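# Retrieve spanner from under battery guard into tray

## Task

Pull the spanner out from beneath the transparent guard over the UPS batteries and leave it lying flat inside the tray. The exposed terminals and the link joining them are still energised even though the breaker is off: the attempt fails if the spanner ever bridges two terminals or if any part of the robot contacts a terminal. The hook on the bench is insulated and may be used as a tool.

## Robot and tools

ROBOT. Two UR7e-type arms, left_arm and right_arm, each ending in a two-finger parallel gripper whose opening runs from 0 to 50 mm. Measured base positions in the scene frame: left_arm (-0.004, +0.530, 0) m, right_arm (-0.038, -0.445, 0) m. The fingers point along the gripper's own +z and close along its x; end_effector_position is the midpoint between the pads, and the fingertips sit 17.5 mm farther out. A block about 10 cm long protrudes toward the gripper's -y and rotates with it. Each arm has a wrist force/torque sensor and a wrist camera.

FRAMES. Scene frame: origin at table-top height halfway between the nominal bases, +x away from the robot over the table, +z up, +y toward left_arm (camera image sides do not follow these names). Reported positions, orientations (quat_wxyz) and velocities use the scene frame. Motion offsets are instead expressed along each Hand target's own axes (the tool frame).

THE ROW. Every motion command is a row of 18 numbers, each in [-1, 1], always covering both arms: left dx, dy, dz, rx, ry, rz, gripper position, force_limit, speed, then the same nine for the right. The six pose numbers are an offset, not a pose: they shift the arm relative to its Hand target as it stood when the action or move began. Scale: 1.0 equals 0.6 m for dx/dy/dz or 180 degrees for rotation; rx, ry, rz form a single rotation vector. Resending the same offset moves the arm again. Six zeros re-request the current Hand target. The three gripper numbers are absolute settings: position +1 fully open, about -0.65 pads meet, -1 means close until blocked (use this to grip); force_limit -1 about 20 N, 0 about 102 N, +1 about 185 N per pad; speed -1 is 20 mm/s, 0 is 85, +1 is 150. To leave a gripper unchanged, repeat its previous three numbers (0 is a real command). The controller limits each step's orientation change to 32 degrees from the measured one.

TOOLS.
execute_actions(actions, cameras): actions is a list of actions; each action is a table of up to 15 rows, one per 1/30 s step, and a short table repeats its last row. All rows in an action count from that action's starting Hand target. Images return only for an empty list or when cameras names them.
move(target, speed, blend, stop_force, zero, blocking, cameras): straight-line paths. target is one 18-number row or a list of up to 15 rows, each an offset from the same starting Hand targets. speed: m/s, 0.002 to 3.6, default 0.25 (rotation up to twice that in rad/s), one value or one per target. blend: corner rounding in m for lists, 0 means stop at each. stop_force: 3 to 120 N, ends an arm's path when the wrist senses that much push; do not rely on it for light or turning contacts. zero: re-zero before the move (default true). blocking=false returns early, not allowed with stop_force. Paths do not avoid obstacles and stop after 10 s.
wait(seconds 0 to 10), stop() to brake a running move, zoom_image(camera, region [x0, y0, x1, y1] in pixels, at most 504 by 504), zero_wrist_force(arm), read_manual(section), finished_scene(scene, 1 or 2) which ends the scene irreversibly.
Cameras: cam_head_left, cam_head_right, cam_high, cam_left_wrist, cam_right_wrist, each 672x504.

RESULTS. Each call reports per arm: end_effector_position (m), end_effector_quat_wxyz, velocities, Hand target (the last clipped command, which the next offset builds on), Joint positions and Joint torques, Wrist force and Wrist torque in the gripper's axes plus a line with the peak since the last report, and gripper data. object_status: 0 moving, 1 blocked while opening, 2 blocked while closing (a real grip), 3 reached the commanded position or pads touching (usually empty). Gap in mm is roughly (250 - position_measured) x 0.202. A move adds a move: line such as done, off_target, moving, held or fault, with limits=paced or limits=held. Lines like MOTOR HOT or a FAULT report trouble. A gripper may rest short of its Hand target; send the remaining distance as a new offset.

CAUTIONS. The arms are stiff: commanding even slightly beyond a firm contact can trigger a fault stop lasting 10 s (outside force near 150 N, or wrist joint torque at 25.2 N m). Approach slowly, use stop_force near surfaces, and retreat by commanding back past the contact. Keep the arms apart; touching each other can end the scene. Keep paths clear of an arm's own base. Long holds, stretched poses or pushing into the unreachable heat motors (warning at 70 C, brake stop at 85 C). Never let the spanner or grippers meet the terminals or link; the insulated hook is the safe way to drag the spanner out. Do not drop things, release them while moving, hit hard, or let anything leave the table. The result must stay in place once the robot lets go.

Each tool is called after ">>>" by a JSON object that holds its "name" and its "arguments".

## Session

>>> {"name": "execute_actions", "arguments": {"actions": []}}

Scene clock: 0.00 s.
left_arm: end_effector_position=(+0.6544, +0.1043, +0.3515) position_measured=3 object_status=3 end_effector_quat_wxyz=(+0.376, +0.039, +0.921, +0.091) | right_arm: end_effector_position=(+0.4553, -0.0205, +0.1266) position_measured=3 object_status=3 end_effector_quat_wxyz=(+0.236, +0.016, +0.961, +0.142)
Joint positions: left_arm=[-0.966 -1.16 1.304 -2.096 -0.855 -2.313] | right_arm=[4.144 -1.875 -2.025 -0.31 1.316 -0.583]
Joint velocities: within noise
Joint torques (N m): no reading
Wrist force (N): no reading
Wrist torque (N m): no reading
Wrist force, peak (N): no reading
Hand target: left_arm +0.6544, +0.1043, +0.3515; +0.376, +0.039, +0.921, +0.091 | right_arm +0.4553, -0.0205, +0.1266; +0.236, +0.016, +0.961, +0.142
Tool commands: left_gripper/position=+1.0 left_gripper/force_limit=+1.0 left_gripper/speed=+1.0 right_gripper/position=+1.0 right_gripper/force_limit=+1.0 right_gripper/speed=+1.0
camera_calibration:
cam_left_wrist: T_world_to_cam=[[-0.730545, 0.137169, -0.668946, 0.703519], [-0.229808, 0.873092, 0.429999, -0.0732261], [0.643034, 0.467863, -0.60631, -0.124265], [0, 0, 0, 1]] pos_world=[0.577031, 0.0255715, 0.42676]
cam_right_wrist: T_world_to_cam=[[-0.888744, 0.0977485, -0.44786, 0.47208], [-0.194494, 0.804294, 0.561501, 0.0484833], [0.415097, 0.586137, -0.6958, 0.0415418], [0, 0, 0, 1]] pos_world=[0.411744, -0.109489, 0.213107]

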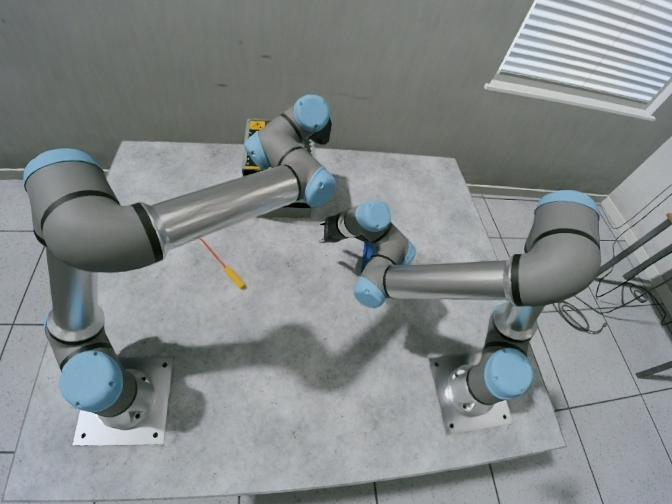

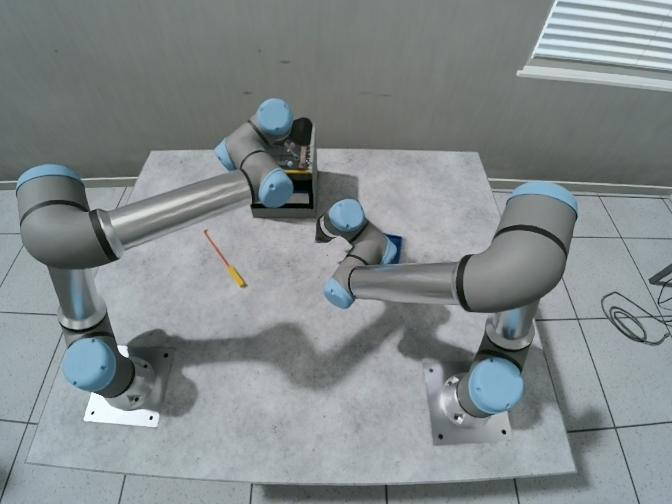

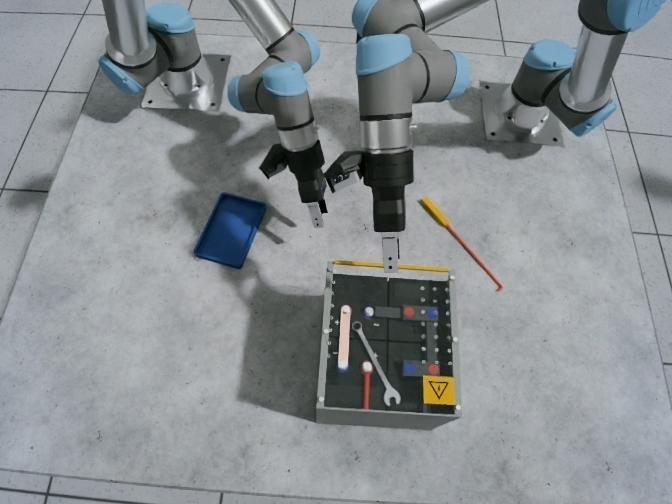

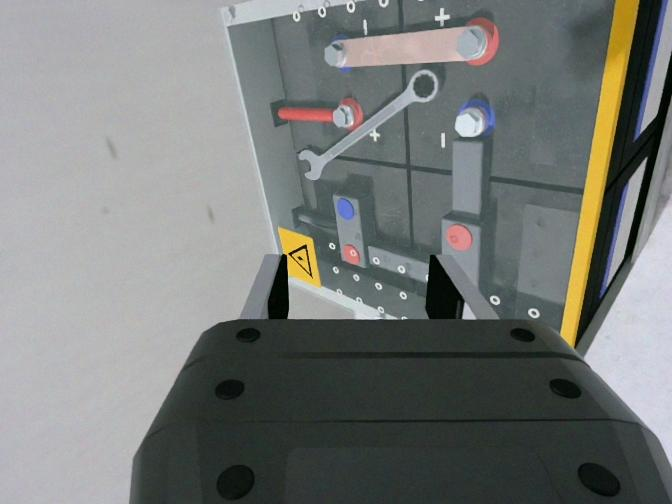

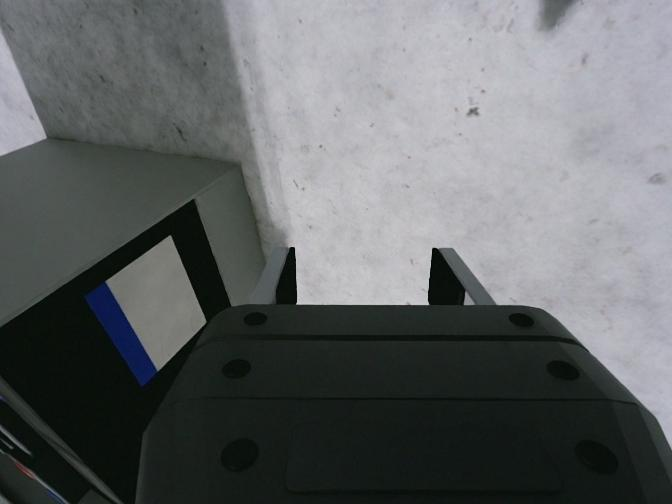

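>>> {"name": "zoom_image", "arguments": {"camera": "cam_high", "region": [310, 255, 470, 430]}}

>>> {"name": "zoom_image", "arguments": {"camera": "cam_left_wrist", "region": [220, 0, 640, 330]}}

>>> {"name": "zoom_image", "arguments": {"camera": "cam_high", "region": [400, 180, 520, 310]}}

Scaled by 2.880 from the camera's 672x504 image, which has a finer 960x720 frame.

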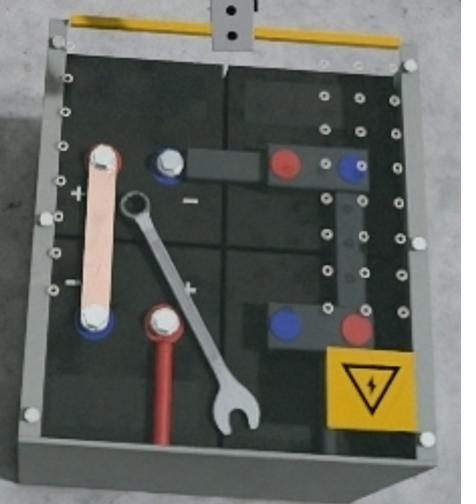

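Scaled by 1.200 from the camera's 672x504 image, which has a finer 960x720 frame.

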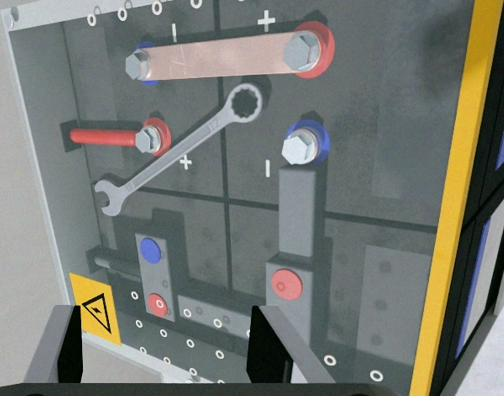

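Scaled by 3.877 from the camera's 672x504 image, which has a finer 960x720 frame.

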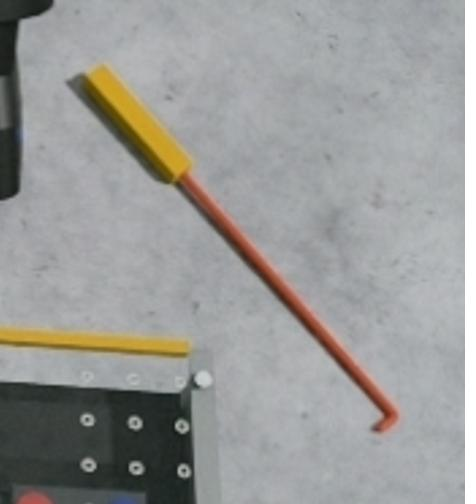

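>>> {"name": "move", "arguments": {"target": [0, 0, 0, 0, 0, 0, 0.34, 0, 0, 0.28338, 0.36625, 0.0515, 0.01349, -0.09482, -0.70815, 0.4, 0.3, 0], "speed": 0.6, "cameras": ["cam_high", "cam_right_wrist", "cam_head_left", "cam_head_right"]}}

Scene clock: 41.80 s.
left_arm: end_effector_position=(+0.6544, +0.1043, +0.3515) position_measured=101 object_status=3 end_effector_quat_wxyz=(+0.376, +0.039, +0.921, +0.091) | right_arm: end_effector_position=(+0.3103, +0.2151, +0.0856) position_measured=92 object_status=3 end_effector_quat_wxyz=(-0.344, +0.830, -0.405, +0.168)
Joint positions: left_arm=[-0.966 -1.16 1.304 -2.096 -0.855 -2.313] | right_arm=[4.567 -2.167 -1.857 -0.07 1.05 -2.531]
Joint torques (N m): left_arm=[0.77 -41.17 -26.15 -2.93 1.54 -0.46] | right_arm=[-7.34 53.36 8.54 1.39 -2.04 -1.58]
Wrist force (N): left_arm=[-0.1 0.0 0.2] | right_arm=[1.6 0.6 -0.7]
Wrist torque (N m): left_arm=[0.01 0.01 0.00] | right_arm=[-0.03 -0.27 0.27]
Wrist force, peak (N): left_arm=[-0.3 0.3 0.0] | right_arm=[1.7 0.4 -1.4]
Hand target: left_arm +0.6544, +0.1043, +0.3515; +0.376, +0.039, +0.921, +0.091 | right_arm +0.3104, +0.2150, +0.0856; -0.344, +0.830, -0.405, +0.168
Off the commanded pose: left_arm 0.000 m, 0 deg | right_arm 0.000 m, 0 deg.
move: done
camera_calibration:
cam_right_wrist: T_world_to_cam=[[0.614284, -0.789085, 0.000559101, -0.0122569], [-0.718341, -0.559504, -0.413452, 0.393213], [0.326561, 0.253575, -0.910526, 0.0524556], [0, 0, 0, 1]] pos_world=[0.27286, 0.197031, 0.210344]
Images, in order (width x height): cam_head_left 672x504, cam_head_right 672x504, cam_high 672x504, cam_right_wrist 672x504.

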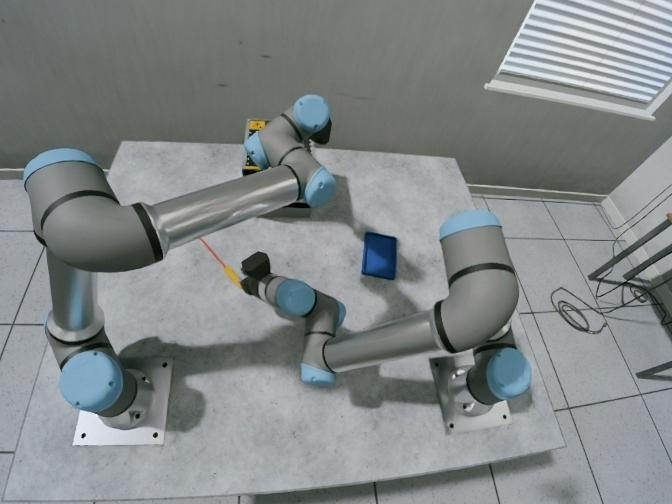

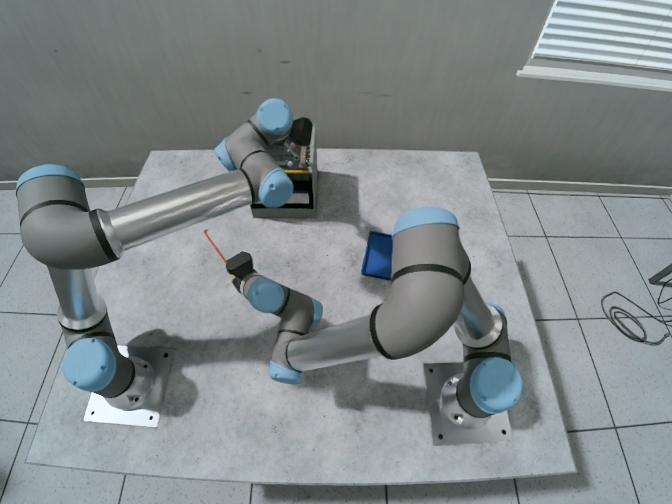

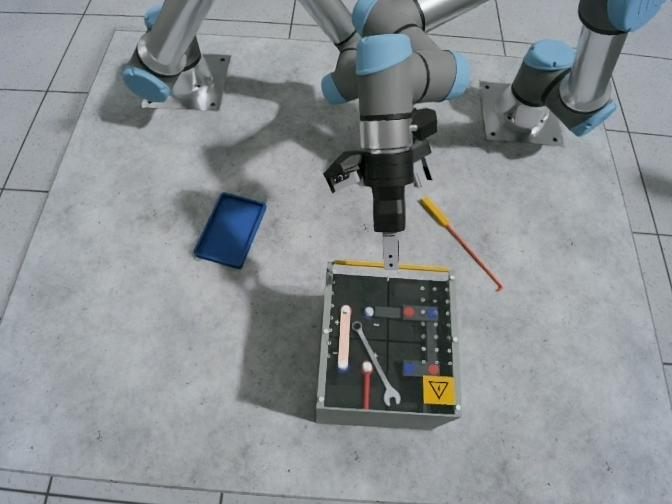

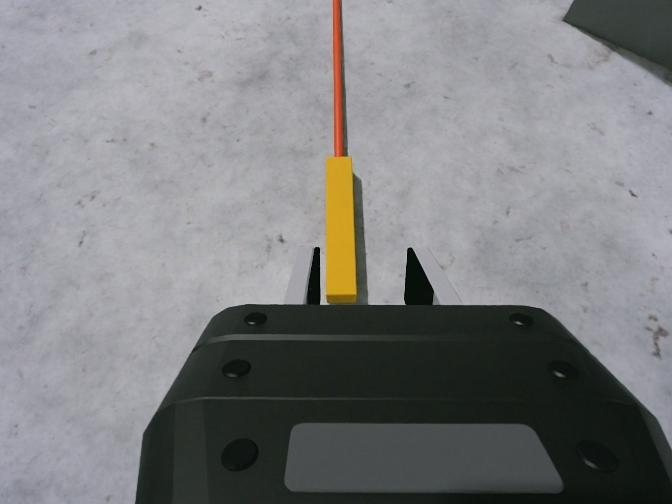

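>>> {"name": "move", "arguments": {"target": [0, 0, 0, 0, 0, 0, 0.34, 0, 0, -0.00968, -0.0026, 0.12, 0, 0, 0, 0.4, 0.3, 0], "speed": 0.2}}

>>> {"name": "move", "arguments": {"target": [0, 0, 0, 0, 0, 0, 0.34, 0, 0, 0, 0, 0.0325, 0, 0, 0, 0.4, 0.3, 0], "speed": 0.02, "stop_force": 4, "cameras": ["cam_right_wrist"]}}

Scene clock: 44.70 s.
left_arm: end_effector_position=(+0.6544, +0.1043, +0.3515) position_measured=101 object_status=3 end_effector_quat_wxyz=(+0.376, +0.039, +0.921, +0.091) | right_arm: end_effector_position=(+0.3478, +0.2516, +0.0359) position_measured=92 object_status=3 end_effector_quat_wxyz=(-0.344, +0.830, -0.405, +0.168)
Joint positions: left_arm=[-0.966 -1.16 1.304 -2.096 -0.855 -2.313] | right_arm=[4.515 -2.34 -1.706 -0.025 1.081 -2.58]
Joint torques (N m): left_arm=[0.61 -40.74 -28.72 -3.01 1.48 0.09] | right_arm=[1.89 39.86 22.56 1.98 -2.83 2.24]
Wrist force (N): left_arm=[0.0 0.0 0.2] | right_arm=[1.1 0.6 -0.8]
Wrist torque (N m): left_arm=[0.00 -0.01 0.00] | right_arm=[-0.01 -0.13 0.34]
Wrist force, peak (N): left_arm=[0.0 0.3 0.4] | right_arm=[1.6 0.5 -4.1]
Hand target: left_arm +0.6544, +0.1043, +0.3515; +0.376, +0.039, +0.921, +0.091 | right_arm +0.3478, +0.2516, +0.0358; -0.344, +0.830, -0.405, +0.168
Off the commanded pose: left_arm 0.000 m, 0 deg | right_arm 0.000 m, 0 deg.
move: done

Scene clock: 46.67 s.
left_arm: end_effector_position=(+0.6544, +0.1043, +0.3515) position_measured=101 object_status=3 end_effector_quat_wxyz=(+0.376, +0.039, +0.921, +0.091) | right_arm: end_effector_position=(+0.3587, +0.2601, +0.0220) position_measured=92 object_status=3 end_effector_quat_wxyz=(-0.344, +0.830, -0.405, +0.168)
Joint positions: left_arm=[-0.966 -1.16 1.304 -2.096 -0.855 -2.313] | right_arm=[4.5 -2.386 -1.663 -0.016 1.09 -2.593]
Joint torques (N m): left_arm=[0.29 -40.07 -27.77 -3.17 1.72 -0.15] | right_arm=[6.17 60.95 8.02 1.73 -1.06 2.06]
Wrist force (N): left_arm=[0.0 0.0 0.1] | right_arm=[1.4 0.7 -1.1]
Wrist torque (N m): left_arm=[-0.01 0.00 0.00] | right_arm=[-0.02 -0.19 0.40]
Wrist force, peak (N): left_arm=[-0.2 0.2 0.3] | right_arm=[1.7 0.7 -1.5]
Hand target: left_arm +0.6544, +0.1043, +0.3515; +0.376, +0.039, +0.921, +0.091 | right_arm +0.3587, +0.2601, +0.0220; -0.344, +0.830, -0.405, +0.168
Off the commanded pose: left_arm 0.000 m, 0 deg | right_arm 0.000 m, 0 deg.
move: done
camera_calibration:
cam_right_wrist: T_world_to_cam=[[0.614345, -0.789037, 0.000921439, -0.00646772], [-0.718249, -0.559713, -0.413328, 0.426794], [0.326647, 0.253264, -0.910582, -0.0325816], [0, 0, 0, 1]] pos_world=[0.321161, 0.242031, 0.146744]
Images, in order (width x height): cam_right_wrist 672x504.

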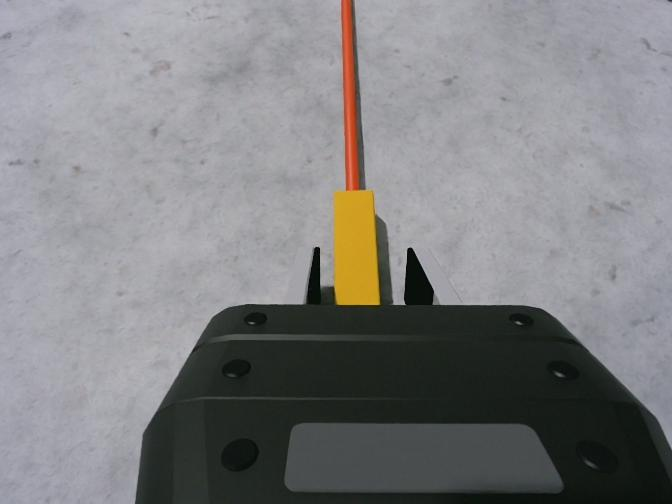

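>>> {"name": "move", "arguments": {"target": [[0, 0, 0, 0, 0, 0, 0.34, 0, 0, 0, 0, 0, 0, 0, 0, -1, 0.3, -0.5]], "speed": 0.05, "cameras": ["cam_right_wrist"]}}

Scene clock: 47.87 s.
left_arm: end_effector_position=(+0.6544, +0.1043, +0.3515) position_measured=101 object_status=3 end_effector_quat_wxyz=(+0.376, +0.039, +0.921, +0.091) | right_arm: end_effector_position=(+0.3586, +0.2601, +0.0220) position_measured=178 object_status=2 end_effector_quat_wxyz=(-0.344, +0.830, -0.405, +0.168)
Joint positions: left_arm=[-0.966 -1.16 1.304 -2.096 -0.855 -2.313] | right_arm=[4.5 -2.386 -1.663 -0.016 1.09 -2.593]
Joint torques (N m): left_arm=[-0.73 -40.97 -28.97 -3.16 1.59 -0.19] | right_arm=[3.85 59.98 8.6 1.94 -1.09 2.12]
Wrist force (N): left_arm=[-0.1 0.0 0.1] | right_arm=[1.2 0.3 -1.4]
Wrist torque (N m): left_arm=[0.01 0.02 0.00] | right_arm=[-0.08 -0.17 0.39]
Wrist force, peak (N): left_arm=[-0.3 0.0 0.3] | right_arm=[1.7 0.4 -1.4]
Hand target: left_arm +0.6544, +0.1043, +0.3515; +0.376, +0.039, +0.921, +0.091 | right_arm +0.3587, +0.2601, +0.0220; -0.344, +0.830, -0.405, +0.168
Off the commanded pose: left_arm 0.000 m, 0 deg | right_arm 0.000 m, 0 deg.
move: done
camera_calibration:
cam_right_wrist: T_world_to_cam=[[0.614401, -0.788993, 0.000953372, -0.00636074], [-0.718201, -0.559774, -0.413329, 0.426778], [0.326647, 0.253265, -0.910581, -0.0325745], [0, 0, 0, 1]] pos_world=[0.321061, 0.242131, 0.146744]
Images, in order (width x height): cam_right_wrist 672x504.

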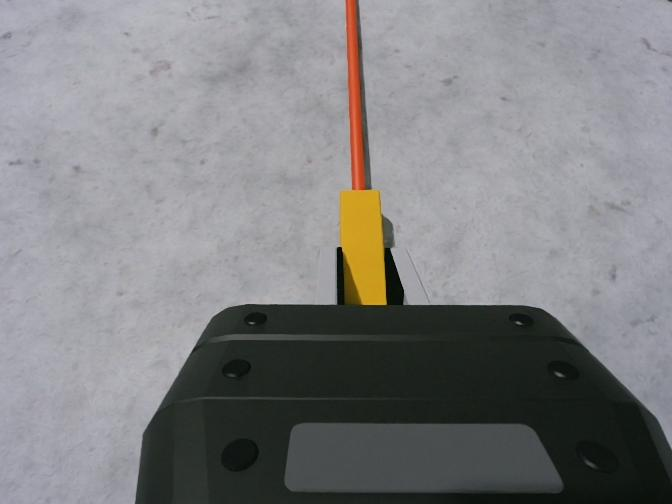

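>>> {"name": "move", "arguments": {"target": [[0, 0, 0, 0, 0, 0, 0.34, 0, 0, -0.00305, -0.07427, -0.15673, 0, 0, 0, -1, 0.3, -0.5], [0, 0, 0, 0, 0, 0, 0.34, 0, 0, 0.23753, -0.0796, -0.4578, 0.16957, -0.21871, 0.45851, -1, 0.3, -0.5]], "speed": [0.15, 0.4], "blend": [0.03, 0], "cameras": ["cam_high", "cam_left_wrist", "cam_head_left", "cam_head_right", "cam_right_wrist"]}}

Scene clock: 57.80 s.
left_arm: end_effector_position=(+0.6544, +0.1043, +0.3515) position_measured=101 object_status=3 end_effector_quat_wxyz=(+0.376, +0.039, +0.921, +0.091) | right_arm: end_effector_position=(+0.3200, +0.0491, +0.2499) position_measured=178 object_status=2 end_effector_quat_wxyz=(+0.656, -0.265, +0.656, +0.265)
Joint positions: left_arm=[-0.966 -1.16 1.304 -2.096 -0.855 -2.313] | right_arm=[4.575 -2.115 -2.306 1.28 0.888 -1.571]
Joint torques (N m): left_arm=[0.44 -40.97 -27.9 -2.95 1.71 0.07] | right_arm=[-6 42.53 18.96 3.5 0.17 1.23]
Wrist force (N): left_arm=[0.0 0.1 0.0] | right_arm=[0.6 0.2 -0.5]
Wrist torque (N m): left_arm=[0.01 0.00 0.00] | right_arm=[-0.06 0.28 0.15]
Wrist force, peak (N): left_arm=[-0.4 0.2 0.2] | right_arm=[1.8 2.2 1.3]
Hand target: left_arm +0.6544, +0.1043, +0.3515; +0.376, +0.039, +0.921, +0.091 | right_arm +0.3200, +0.0490, +0.2500; +0.656, -0.265, +0.656, +0.265
Off the commanded pose: left_arm 0.000 m, 0 deg | right_arm 0.000 m, 0 deg.
move: done
camera_calibration:
cam_left_wrist: T_world_to_cam=[[-0.730545, 0.137169, -0.668946, 0.703519], [-0.229808, 0.873092, 0.429999, -0.0732261], [0.643034, 0.467863, -0.60631, -0.124265], [0, 0, 0, 1]] pos_world=[0.577031, 0.0255715, 0.42676]
cam_right_wrist: T_world_to_cam=[[-0.00195716, -0.00145944, -0.999997, 0.25932], [-0.903538, 0.428506, 0.001143, 0.282265], [0.428504, 0.903538, -0.00215732, -0.0505019], [0, 0, 0, 1]] pos_world=[0.277185, -0.0749436, 0.258888]

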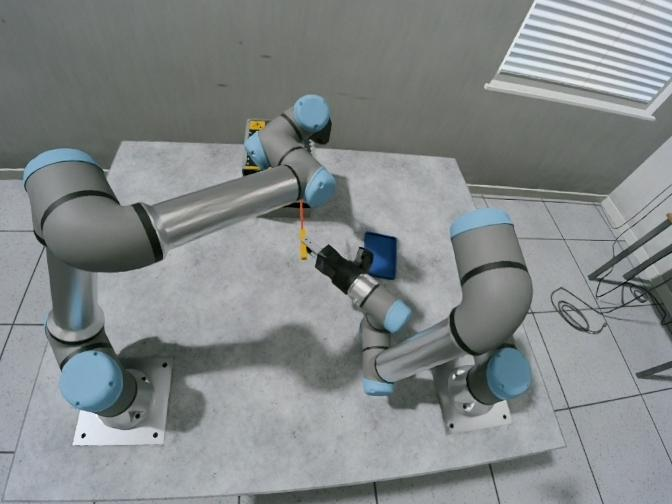

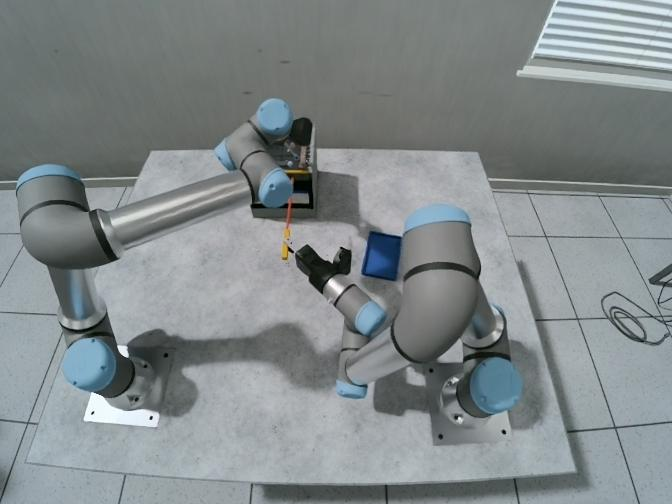

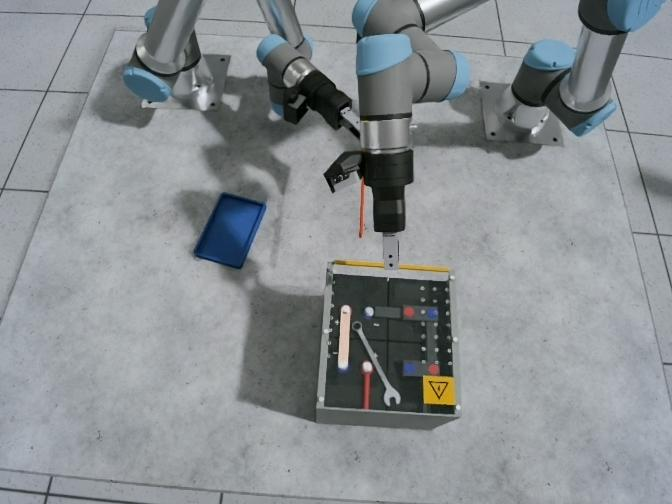

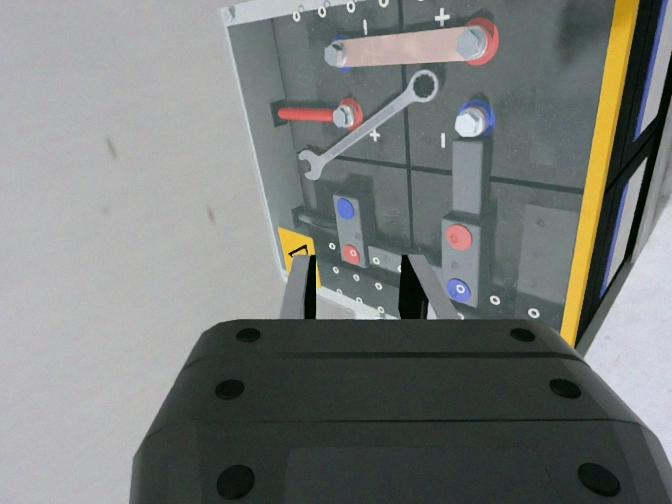

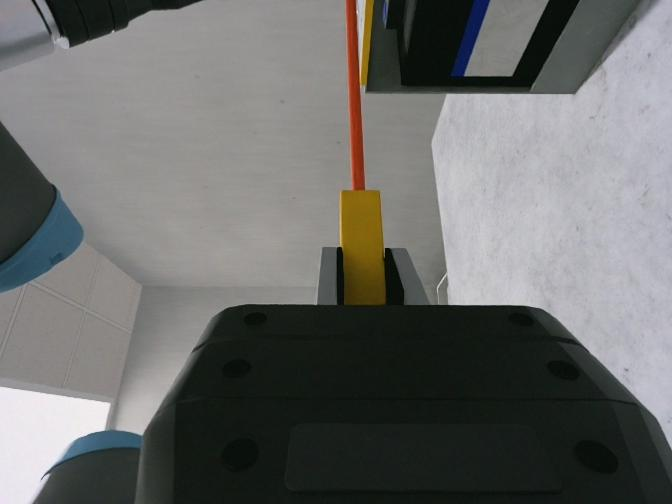

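>>> {"name": "zoom_image", "arguments": {"camera": "cam_right_wrist", "region": [320, 0, 620, 200]}}

>>> {"name": "zoom_image", "arguments": {"camera": "cam_high", "region": [300, 140, 440, 290]}}

Scaled by 1.680 from the camera's 672x504 image, which has a finer 960x720 frame.

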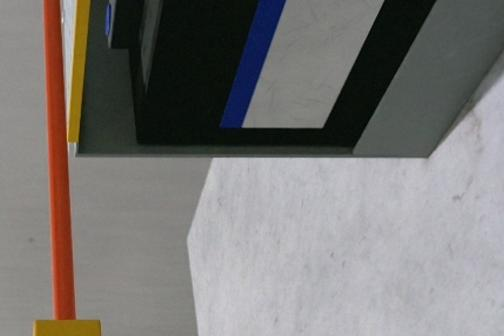

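Scaled by 3.360 from the camera's 672x504 image, which has a finer 960x720 frame.

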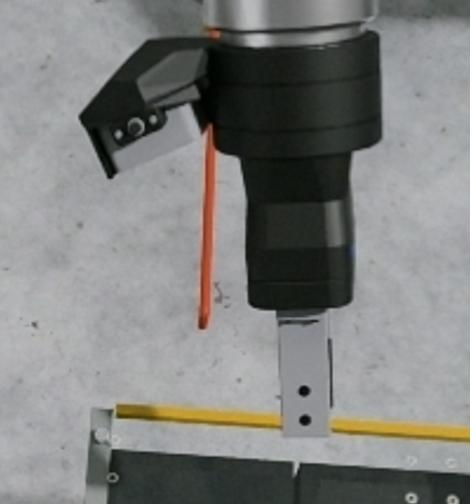

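>>> {"name": "move", "arguments": {"target": [0, 0, 0, 0, 0, 0, 0.34, 0, 0, 0.05583, 0.0054, 0.00521, 0, 0, 0, -1, 0.3, -0.5], "speed": 0.12}}

>>> {"name": "move", "arguments": {"target": [0, 0, 0, 0, 0, 0, 0.34, 0, 0, 0, -0.08337, 0.08632, 0, 0, 0, -1, 0.3, -0.5], "speed": 0.05, "stop_force": 5, "cameras": ["cam_high", "cam_left_wrist", "cam_head_right"]}}

>>> {"name": "zoom_image", "arguments": {"camera": "cam_high", "region": [310, 240, 420, 340]}}

>>> {"name": "zoom_image", "arguments": {"camera": "cam_left_wrist", "region": [380, 0, 672, 220]}}

Scene clock: 63.30 s.
left_arm: end_effector_position=(+0.6544, +0.1043, +0.3515) position_measured=101 object_status=3 end_effector_quat_wxyz=(+0.376, +0.039, +0.921, +0.091) | right_arm: end_effector_position=(+0.3200, +0.0536, +0.2166) position_measured=178 object_status=2 end_effector_quat_wxyz=(+0.656, -0.265, +0.656, +0.265)
Joint positions: left_arm=[-0.966 -1.16 1.304 -2.096 -0.855 -2.313] | right_arm=[4.577 -2.221 -2.287 1.366 0.886 -1.571]
Joint torques (N m): left_arm=[-1.15 -41.81 -28.34 -2.88 1.27 -0.27] | right_arm=[0.96 33.11 -4.04 0.73 -0.54 -2.12]
Wrist force (N): left_arm=[-0.1 0.1 0.2] | right_arm=[0.9 0.8 -0.3]
Wrist torque (N m): left_arm=[0.02 0.02 0.00] | right_arm=[-0.03 0.25 0.10]
Wrist force, peak (N): left_arm=[-0.1 0.4 0.3] | right_arm=[2.0 0.9 -0.2]
Hand target: left_arm +0.6544, +0.1043, +0.3515; +0.376, +0.039, +0.921, +0.091 | right_arm +0.3200, +0.0535, +0.2165; +0.656, -0.265, +0.656, +0.265
Off the commanded pose: left_arm 0.000 m, 0 deg | right_arm 0.000 m, 0 deg.
move: done

Scene clock: 65.77 s.
left_arm: end_effector_position=(+0.6544, +0.1043, +0.3515) position_measured=101 object_status=3 end_effector_quat_wxyz=(+0.376, +0.039, +0.921, +0.091) | right_arm: end_effector_position=(+0.3920, +0.0536, +0.2165) position_measured=178 object_status=2 end_effector_quat_wxyz=(+0.656, -0.265, +0.656, +0.265)
Joint positions: left_arm=[-0.966 -1.16 1.304 -2.096 -0.855 -2.313] | right_arm=[4.38 -2.251 -2.173 1.283 1.083 -1.571]
Joint torques (N m): left_arm=[-0.34 -40.34 -27.07 -3.02 1.52 -0.11] | right_arm=[-2.49 47.94 -0.87 4.66 -0.37 1.5]
Wrist force (N): left_arm=[-0.1 0.1 0.0] | right_arm=[0.9 0.8 -0.7]
Wrist torque (N m): left_arm=[0.01 0.01 0.00] | right_arm=[-0.01 0.20 0.09]
Wrist force, peak (N): left_arm=[-0.5 0.2 0.2] | right_arm=[1.0 1.7 -1.2]
Hand target: left_arm +0.6544, +0.1043, +0.3515; +0.376, +0.039, +0.921, +0.091 | right_arm +0.3920, +0.0535, +0.2165; +0.656, -0.265, +0.656, +0.265
Off the commanded pose: left_arm 0.000 m, 0 deg | right_arm 0.000 m, 0 deg.
move: done
camera_calibration:
cam_left_wrist: T_world_to_cam=[[-0.730545, 0.137169, -0.668946, 0.703519], [-0.229808, 0.873092, 0.429999, -0.0732261], [0.643034, 0.467863, -0.60631, -0.124265], [0, 0, 0, 1]] pos_world=[0.577031, 0.0255715, 0.42676]
Images, in order (width x height): cam_head_right 672x504, cam_high 672x504, cam_left_wrist 672x504.

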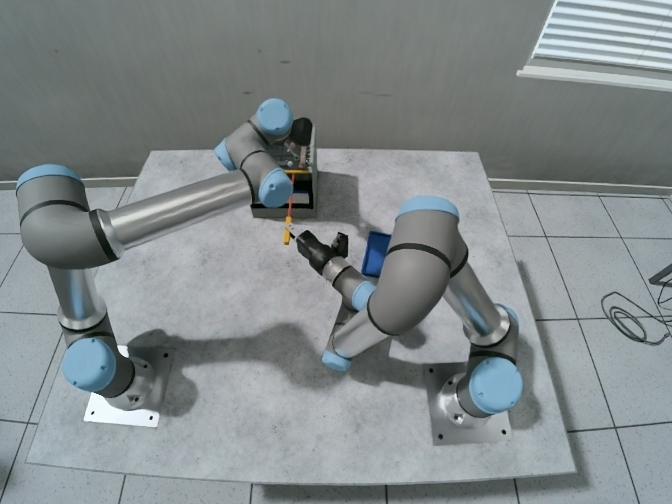

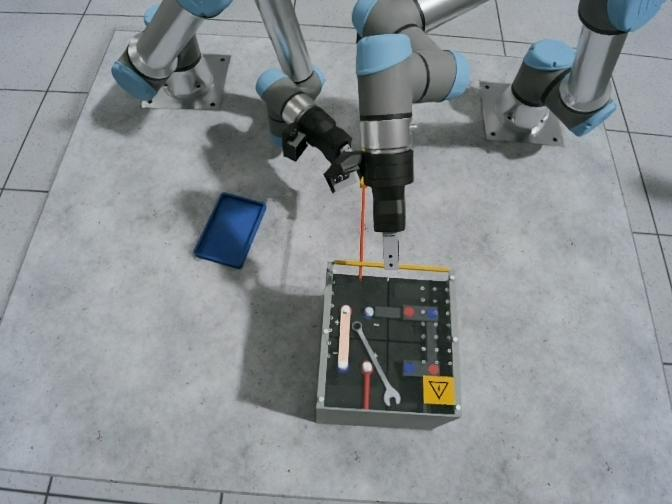

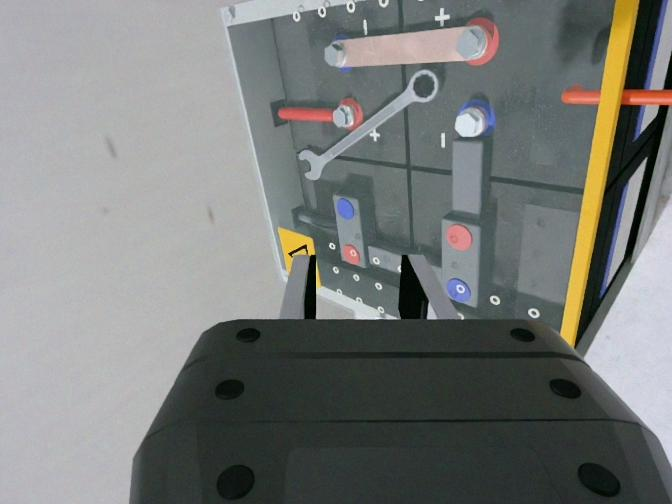

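Scaled by 4.582 from the camera's 672x504 image, which has a finer 960x720 frame.

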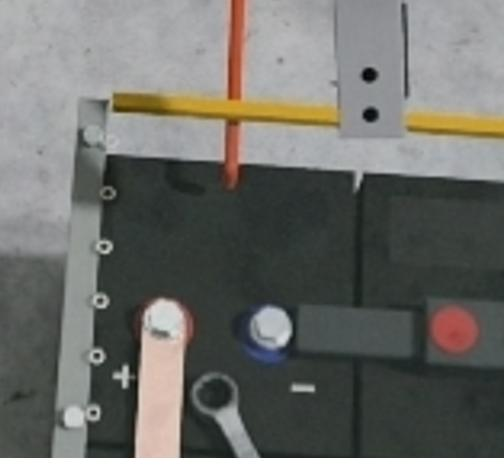

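Scaled by 1.726 from the camera's 672x504 image, which has a finer 960x720 frame.

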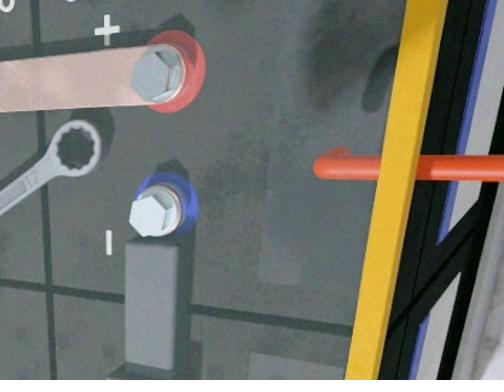

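>>> {"name": "move", "arguments": {"target": [0, 0, 0, 0, 0, 0, 0.34, 0, 0, 0.0333, 0, 0, 0, 0, 0, -1, 0.3, -0.5], "speed": 0.012, "stop_force": 3, "cameras": ["cam_high", "cam_left_wrist"]}}

>>> {"name": "zoom_image", "arguments": {"camera": "cam_left_wrist", "region": [380, 0, 672, 220]}}

Scene clock: 69.20 s.
left_arm: end_effector_position=(+0.6544, +0.1043, +0.3515) position_measured=101 object_status=3 end_effector_quat_wxyz=(+0.376, +0.039, +0.921, +0.091) | right_arm: end_effector_position=(+0.3920, +0.0535, +0.2002) position_measured=178 object_status=2 end_effector_quat_wxyz=(+0.656, -0.265, +0.656, +0.265)
Joint positions: left_arm=[-0.966 -1.16 1.304 -2.096 -0.855 -2.313] | right_arm=[4.38 -2.296 -2.167 1.322 1.083 -1.571]
Joint torques (N m): left_arm=[0.39 -41.37 -27.03 -2.71 1.74 0.03] | right_arm=[-5.33 47.39 -2.54 -0.2 0.28 1.57]
Wrist force (N): left_arm=[-0.3 0.0 0.2] | right_arm=[-1.8 0.9 -0.7]
Wrist torque (N m): left_arm=[0.00 0.04 -0.01] | right_arm=[-0.01 -0.05 -0.25]
Wrist force, peak (N): left_arm=[-0.1 0.4 0.3] | right_arm=[-2.3 1.3 -1.1]
Hand target: left_arm +0.6544, +0.1043, +0.3515; +0.376, +0.039, +0.921, +0.091 | right_arm +0.3920, +0.0535, +0.2002; +0.656, -0.265, +0.656, +0.265 (not the last commanded pose)
Off the commanded pose: left_arm 0.000 m, 0 deg | right_arm 0.004 m, 0 deg.
move: contact (right_arm)
camera_calibration:
cam_left_wrist: T_world_to_cam=[[-0.730545, 0.137169, -0.668946, 0.703519], [-0.229808, 0.873092, 0.429999, -0.0732261], [0.643034, 0.467863, -0.60631, -0.124265], [0, 0, 0, 1]] pos_world=[0.577031, 0.0255715, 0.42676]
Images, in order (width x height): cam_high 672x504, cam_left_wrist 672x504.

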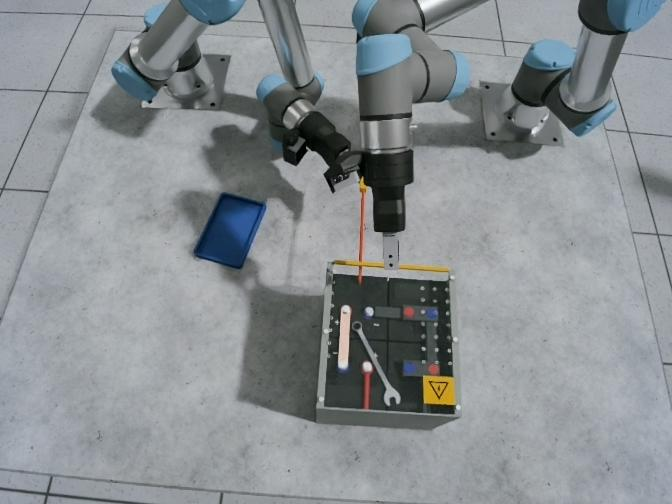

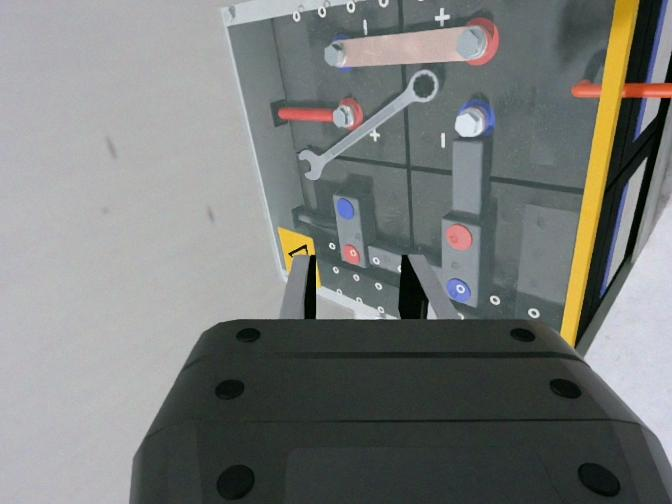

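Scaled by 1.726 from the camera's 672x504 image, which has a finer 960x720 frame.

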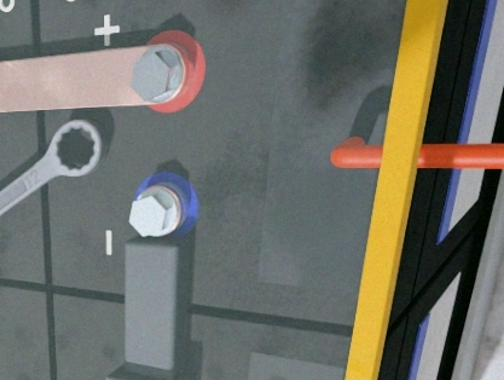

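>>> {"name": "zoom_image", "arguments": {"camera": "cam_high", "region": [330, 260, 400, 340]}}

Scaled by 6.300 from the camera's 672x504 image, which has a finer 960x720 frame.

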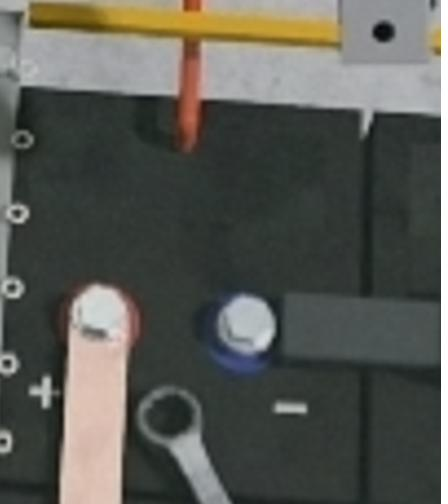

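>>> {"name": "move", "arguments": {"target": [0, 0, 0, 0, 0, 0, 0.34, 0, 0, -0.02217, 0, 0, 0, 0, 0, -1, 0.3, -0.5], "speed": 0.05}}

>>> {"name": "move", "arguments": {"target": [0, 0, 0, 0, 0, 0, 0.34, 0, 0, 0, -0.10257, 0.1002, 0, 0, 0, -1, 0.3, -0.5], "speed": 0.06, "stop_force": 5, "cameras": ["cam_high", "cam_left_wrist"]}}

>>> {"name": "zoom_image", "arguments": {"camera": "cam_high", "region": [330, 260, 400, 340]}}

>>> {"name": "zoom_image", "arguments": {"camera": "cam_left_wrist", "region": [380, 20, 520, 150]}}

Scene clock: 74.07 s.
left_arm: end_effector_position=(+0.6544, +0.1043, +0.3515) position_measured=101 object_status=3 end_effector_quat_wxyz=(+0.376, +0.039, +0.921, +0.091) | right_arm: end_effector_position=(+0.3920, +0.0535, +0.2135) position_measured=178 object_status=2 end_effector_quat_wxyz=(+0.656, -0.265, +0.656, +0.265) end_effector_velocity=(+0.000, +0.000, -0.001) end_effector_angular_velocity=(+0.003, -0.001, +0.000)
Joint positions: left_arm=[-0.966 -1.16 1.304 -2.096 -0.855 -2.313] | right_arm=[4.38 -2.259 -2.172 1.29 1.083 -1.571]
Joint velocities: left_arm=[within noise] | right_arm=[0 -0.005 0.002 0.006 0 0]
Joint torques (N m): left_arm=[0.65 -43.07 -27.59 -3.11 1.59 -0.25] | right_arm=[-4.74 26.94 4.75 4.67 0.25 0.27]
Wrist force (N): left_arm=[-0.3 0.1 0.2] | right_arm=[0.9 0.6 -0.8]
Wrist torque (N m): left_arm=[0.01 0.05 0.00] | right_arm=[-0.06 0.21 0.09]
Wrist force, peak (N): left_arm=[-0.1 0.4 0.0] | right_arm=[-1.9 1.2 -0.9]
Hand target: left_arm +0.6544, +0.1043, +0.3515; +0.376, +0.039, +0.921, +0.091 | right_arm +0.3920, +0.0535, +0.2135; +0.656, -0.265, +0.656, +0.265
Off the commanded pose: left_arm 0.000 m, 0 deg | right_arm 0.000 m, 0 deg.
move: done

Scene clock: 76.50 s.
left_arm: end_effector_position=(+0.6544, +0.1043, +0.3515) position_measured=101 object_status=3 end_effector_quat_wxyz=(+0.376, +0.039, +0.921, +0.091) | right_arm: end_effector_position=(+0.4780, +0.0511, +0.2135) position_measured=178 object_status=2 end_effector_quat_wxyz=(+0.656, -0.265, +0.656, +0.265)
Joint positions: left_arm=[-0.966 -1.16 1.304 -2.096 -0.855 -2.313] | right_arm=[4.184 -2.312 -2.007 1.178 1.279 -1.571]
Joint torques (N m): left_arm=[0.61 -41.5 -28.36 -2.94 1.59 -0.1] | right_arm=[-1.69 52.41 1.58 4.81 -0.78 1.88]
Wrist force (N): left_arm=[-0.1 0.2 0.1] | right_arm=[1.2 1.2 -0.4]
Wrist torque (N m): left_arm=[0.03 0.01 0.00] | right_arm=[0.04 0.22 0.11]
Wrist force, peak (N): left_arm=[-0.2 0.2 0.3] | right_arm=[0.6 1.9 -1.8]
Hand target: left_arm +0.6544, +0.1043, +0.3515; +0.376, +0.039, +0.921, +0.091 | right_arm +0.4780, +0.0511, +0.2135; +0.656, -0.265, +0.656, +0.265
Off the commanded pose: left_arm 0.000 m, 0 deg | right_arm 0.000 m, 0 deg.
move: done
camera_calibration:
cam_left_wrist: T_world_to_cam=[[-0.730545, 0.137169, -0.668946, 0.703519], [-0.229808, 0.873092, 0.429999, -0.0732261], [0.643034, 0.467863, -0.60631, -0.124265], [0, 0, 0, 1]] pos_world=[0.577031, 0.0255715, 0.42676]
Images, in order (width x height): cam_high 672x504, cam_left_wrist 672x504.

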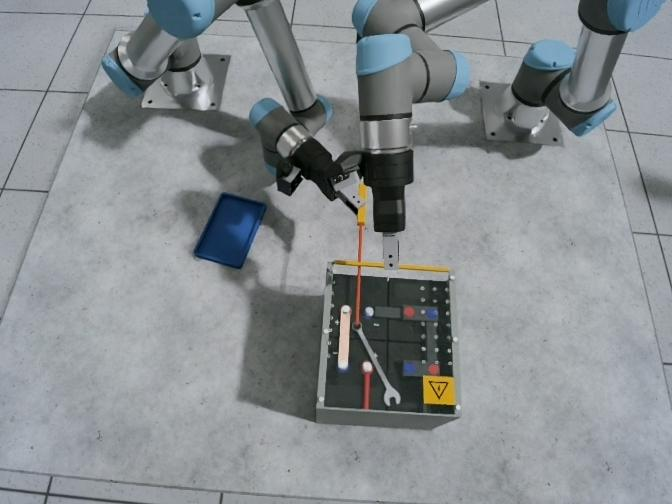

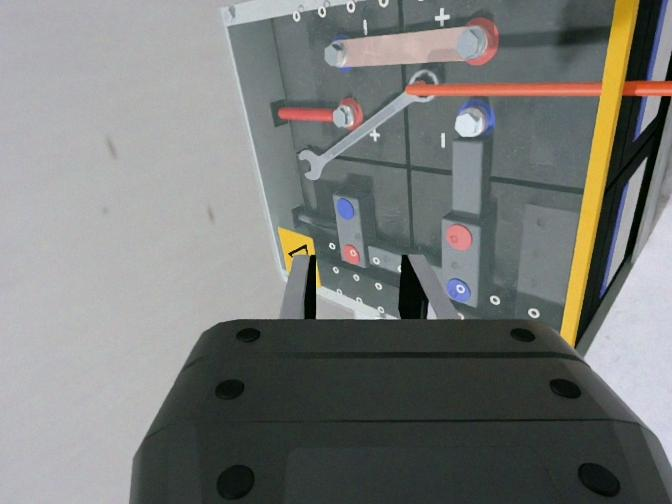

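Scaled by 6.300 from the camera's 672x504 image, which has a finer 960x720 frame.

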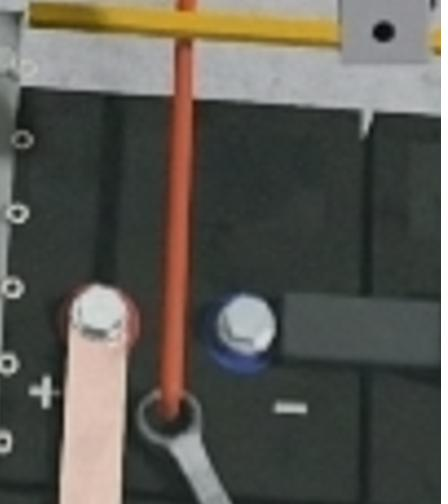

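Scaled by 3.600 from the camera's 672x504 image, which has a finer 960x720 frame.

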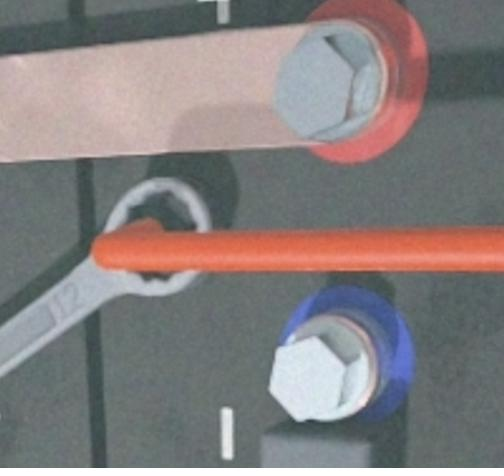

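>>> {"name": "move", "arguments": {"target": [0, 0, 0, 0, 0, 0, 0.34, 0, 0, 0.0247, 0, 0, 0, 0, 0, -1, 0.3, -0.5], "speed": 0.012, "stop_force": 3, "cameras": ["cam_high", "cam_left_wrist"]}}

>>> {"name": "zoom_image", "arguments": {"camera": "cam_left_wrist", "region": [380, 20, 520, 150]}}

Scene clock: 79.87 s.
left_arm: end_effector_position=(+0.6544, +0.1043, +0.3515) position_measured=101 object_status=3 end_effector_quat_wxyz=(+0.376, +0.039, +0.921, +0.091) | right_arm: end_effector_position=(+0.4780, +0.0511, +0.2007) position_measured=178 object_status=2 end_effector_quat_wxyz=(+0.656, -0.265, +0.655, +0.265)
Joint positions: left_arm=[-0.966 -1.16 1.304 -2.096 -0.855 -2.313] | right_arm=[4.184 -2.343 -2.002 1.204 1.279 -1.571]
Joint torques (N m): left_arm=[0.28 -41.36 -27.69 -2.98 1.55 -0.3] | right_arm=[-5.37 52.08 0.04 -0.36 0.17 1.82]
Wrist force (N): left_arm=[-0.1 0.1 0.0] | right_arm=[-0.9 1.4 -0.6]
Wrist torque (N m): left_arm=[0.01 0.01 0.00] | right_arm=[0.07 -0.06 -0.18]
Wrist force, peak (N): left_arm=[-0.2 0.4 0.1] | right_arm=[-2.1 1.4 -0.8]
Hand target: left_arm +0.6544, +0.1043, +0.3515; +0.376, +0.039, +0.921, +0.091 | right_arm +0.4780, +0.0511, +0.2007; +0.656, -0.265, +0.655, +0.265 (not the last commanded pose)
Off the commanded pose: left_arm 0.000 m, 0 deg | right_arm 0.002 m, 0 deg.
move: contact (right_arm)
camera_calibration:
cam_left_wrist: T_world_to_cam=[[-0.730545, 0.137169, -0.668946, 0.703519], [-0.229808, 0.873092, 0.429999, -0.0732261], [0.643034, 0.467863, -0.60631, -0.124265], [0, 0, 0, 1]] pos_world=[0.577031, 0.0255715, 0.42676]
Images, in order (width x height): cam_high 672x504, cam_left_wrist 672x504.

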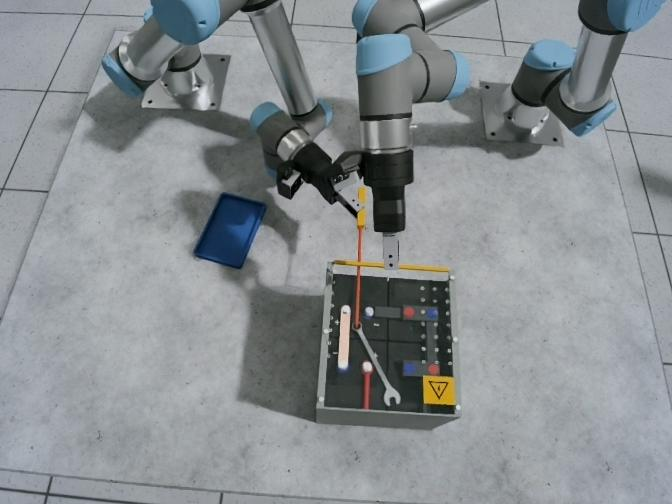

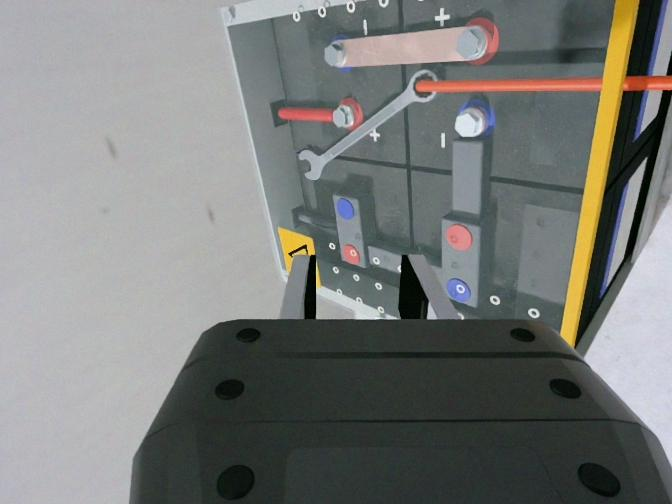

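Scaled by 3.600 from the camera's 672x504 image, which has a finer 960x720 frame.

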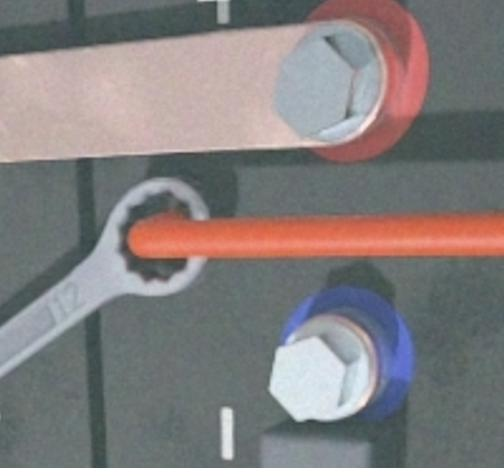

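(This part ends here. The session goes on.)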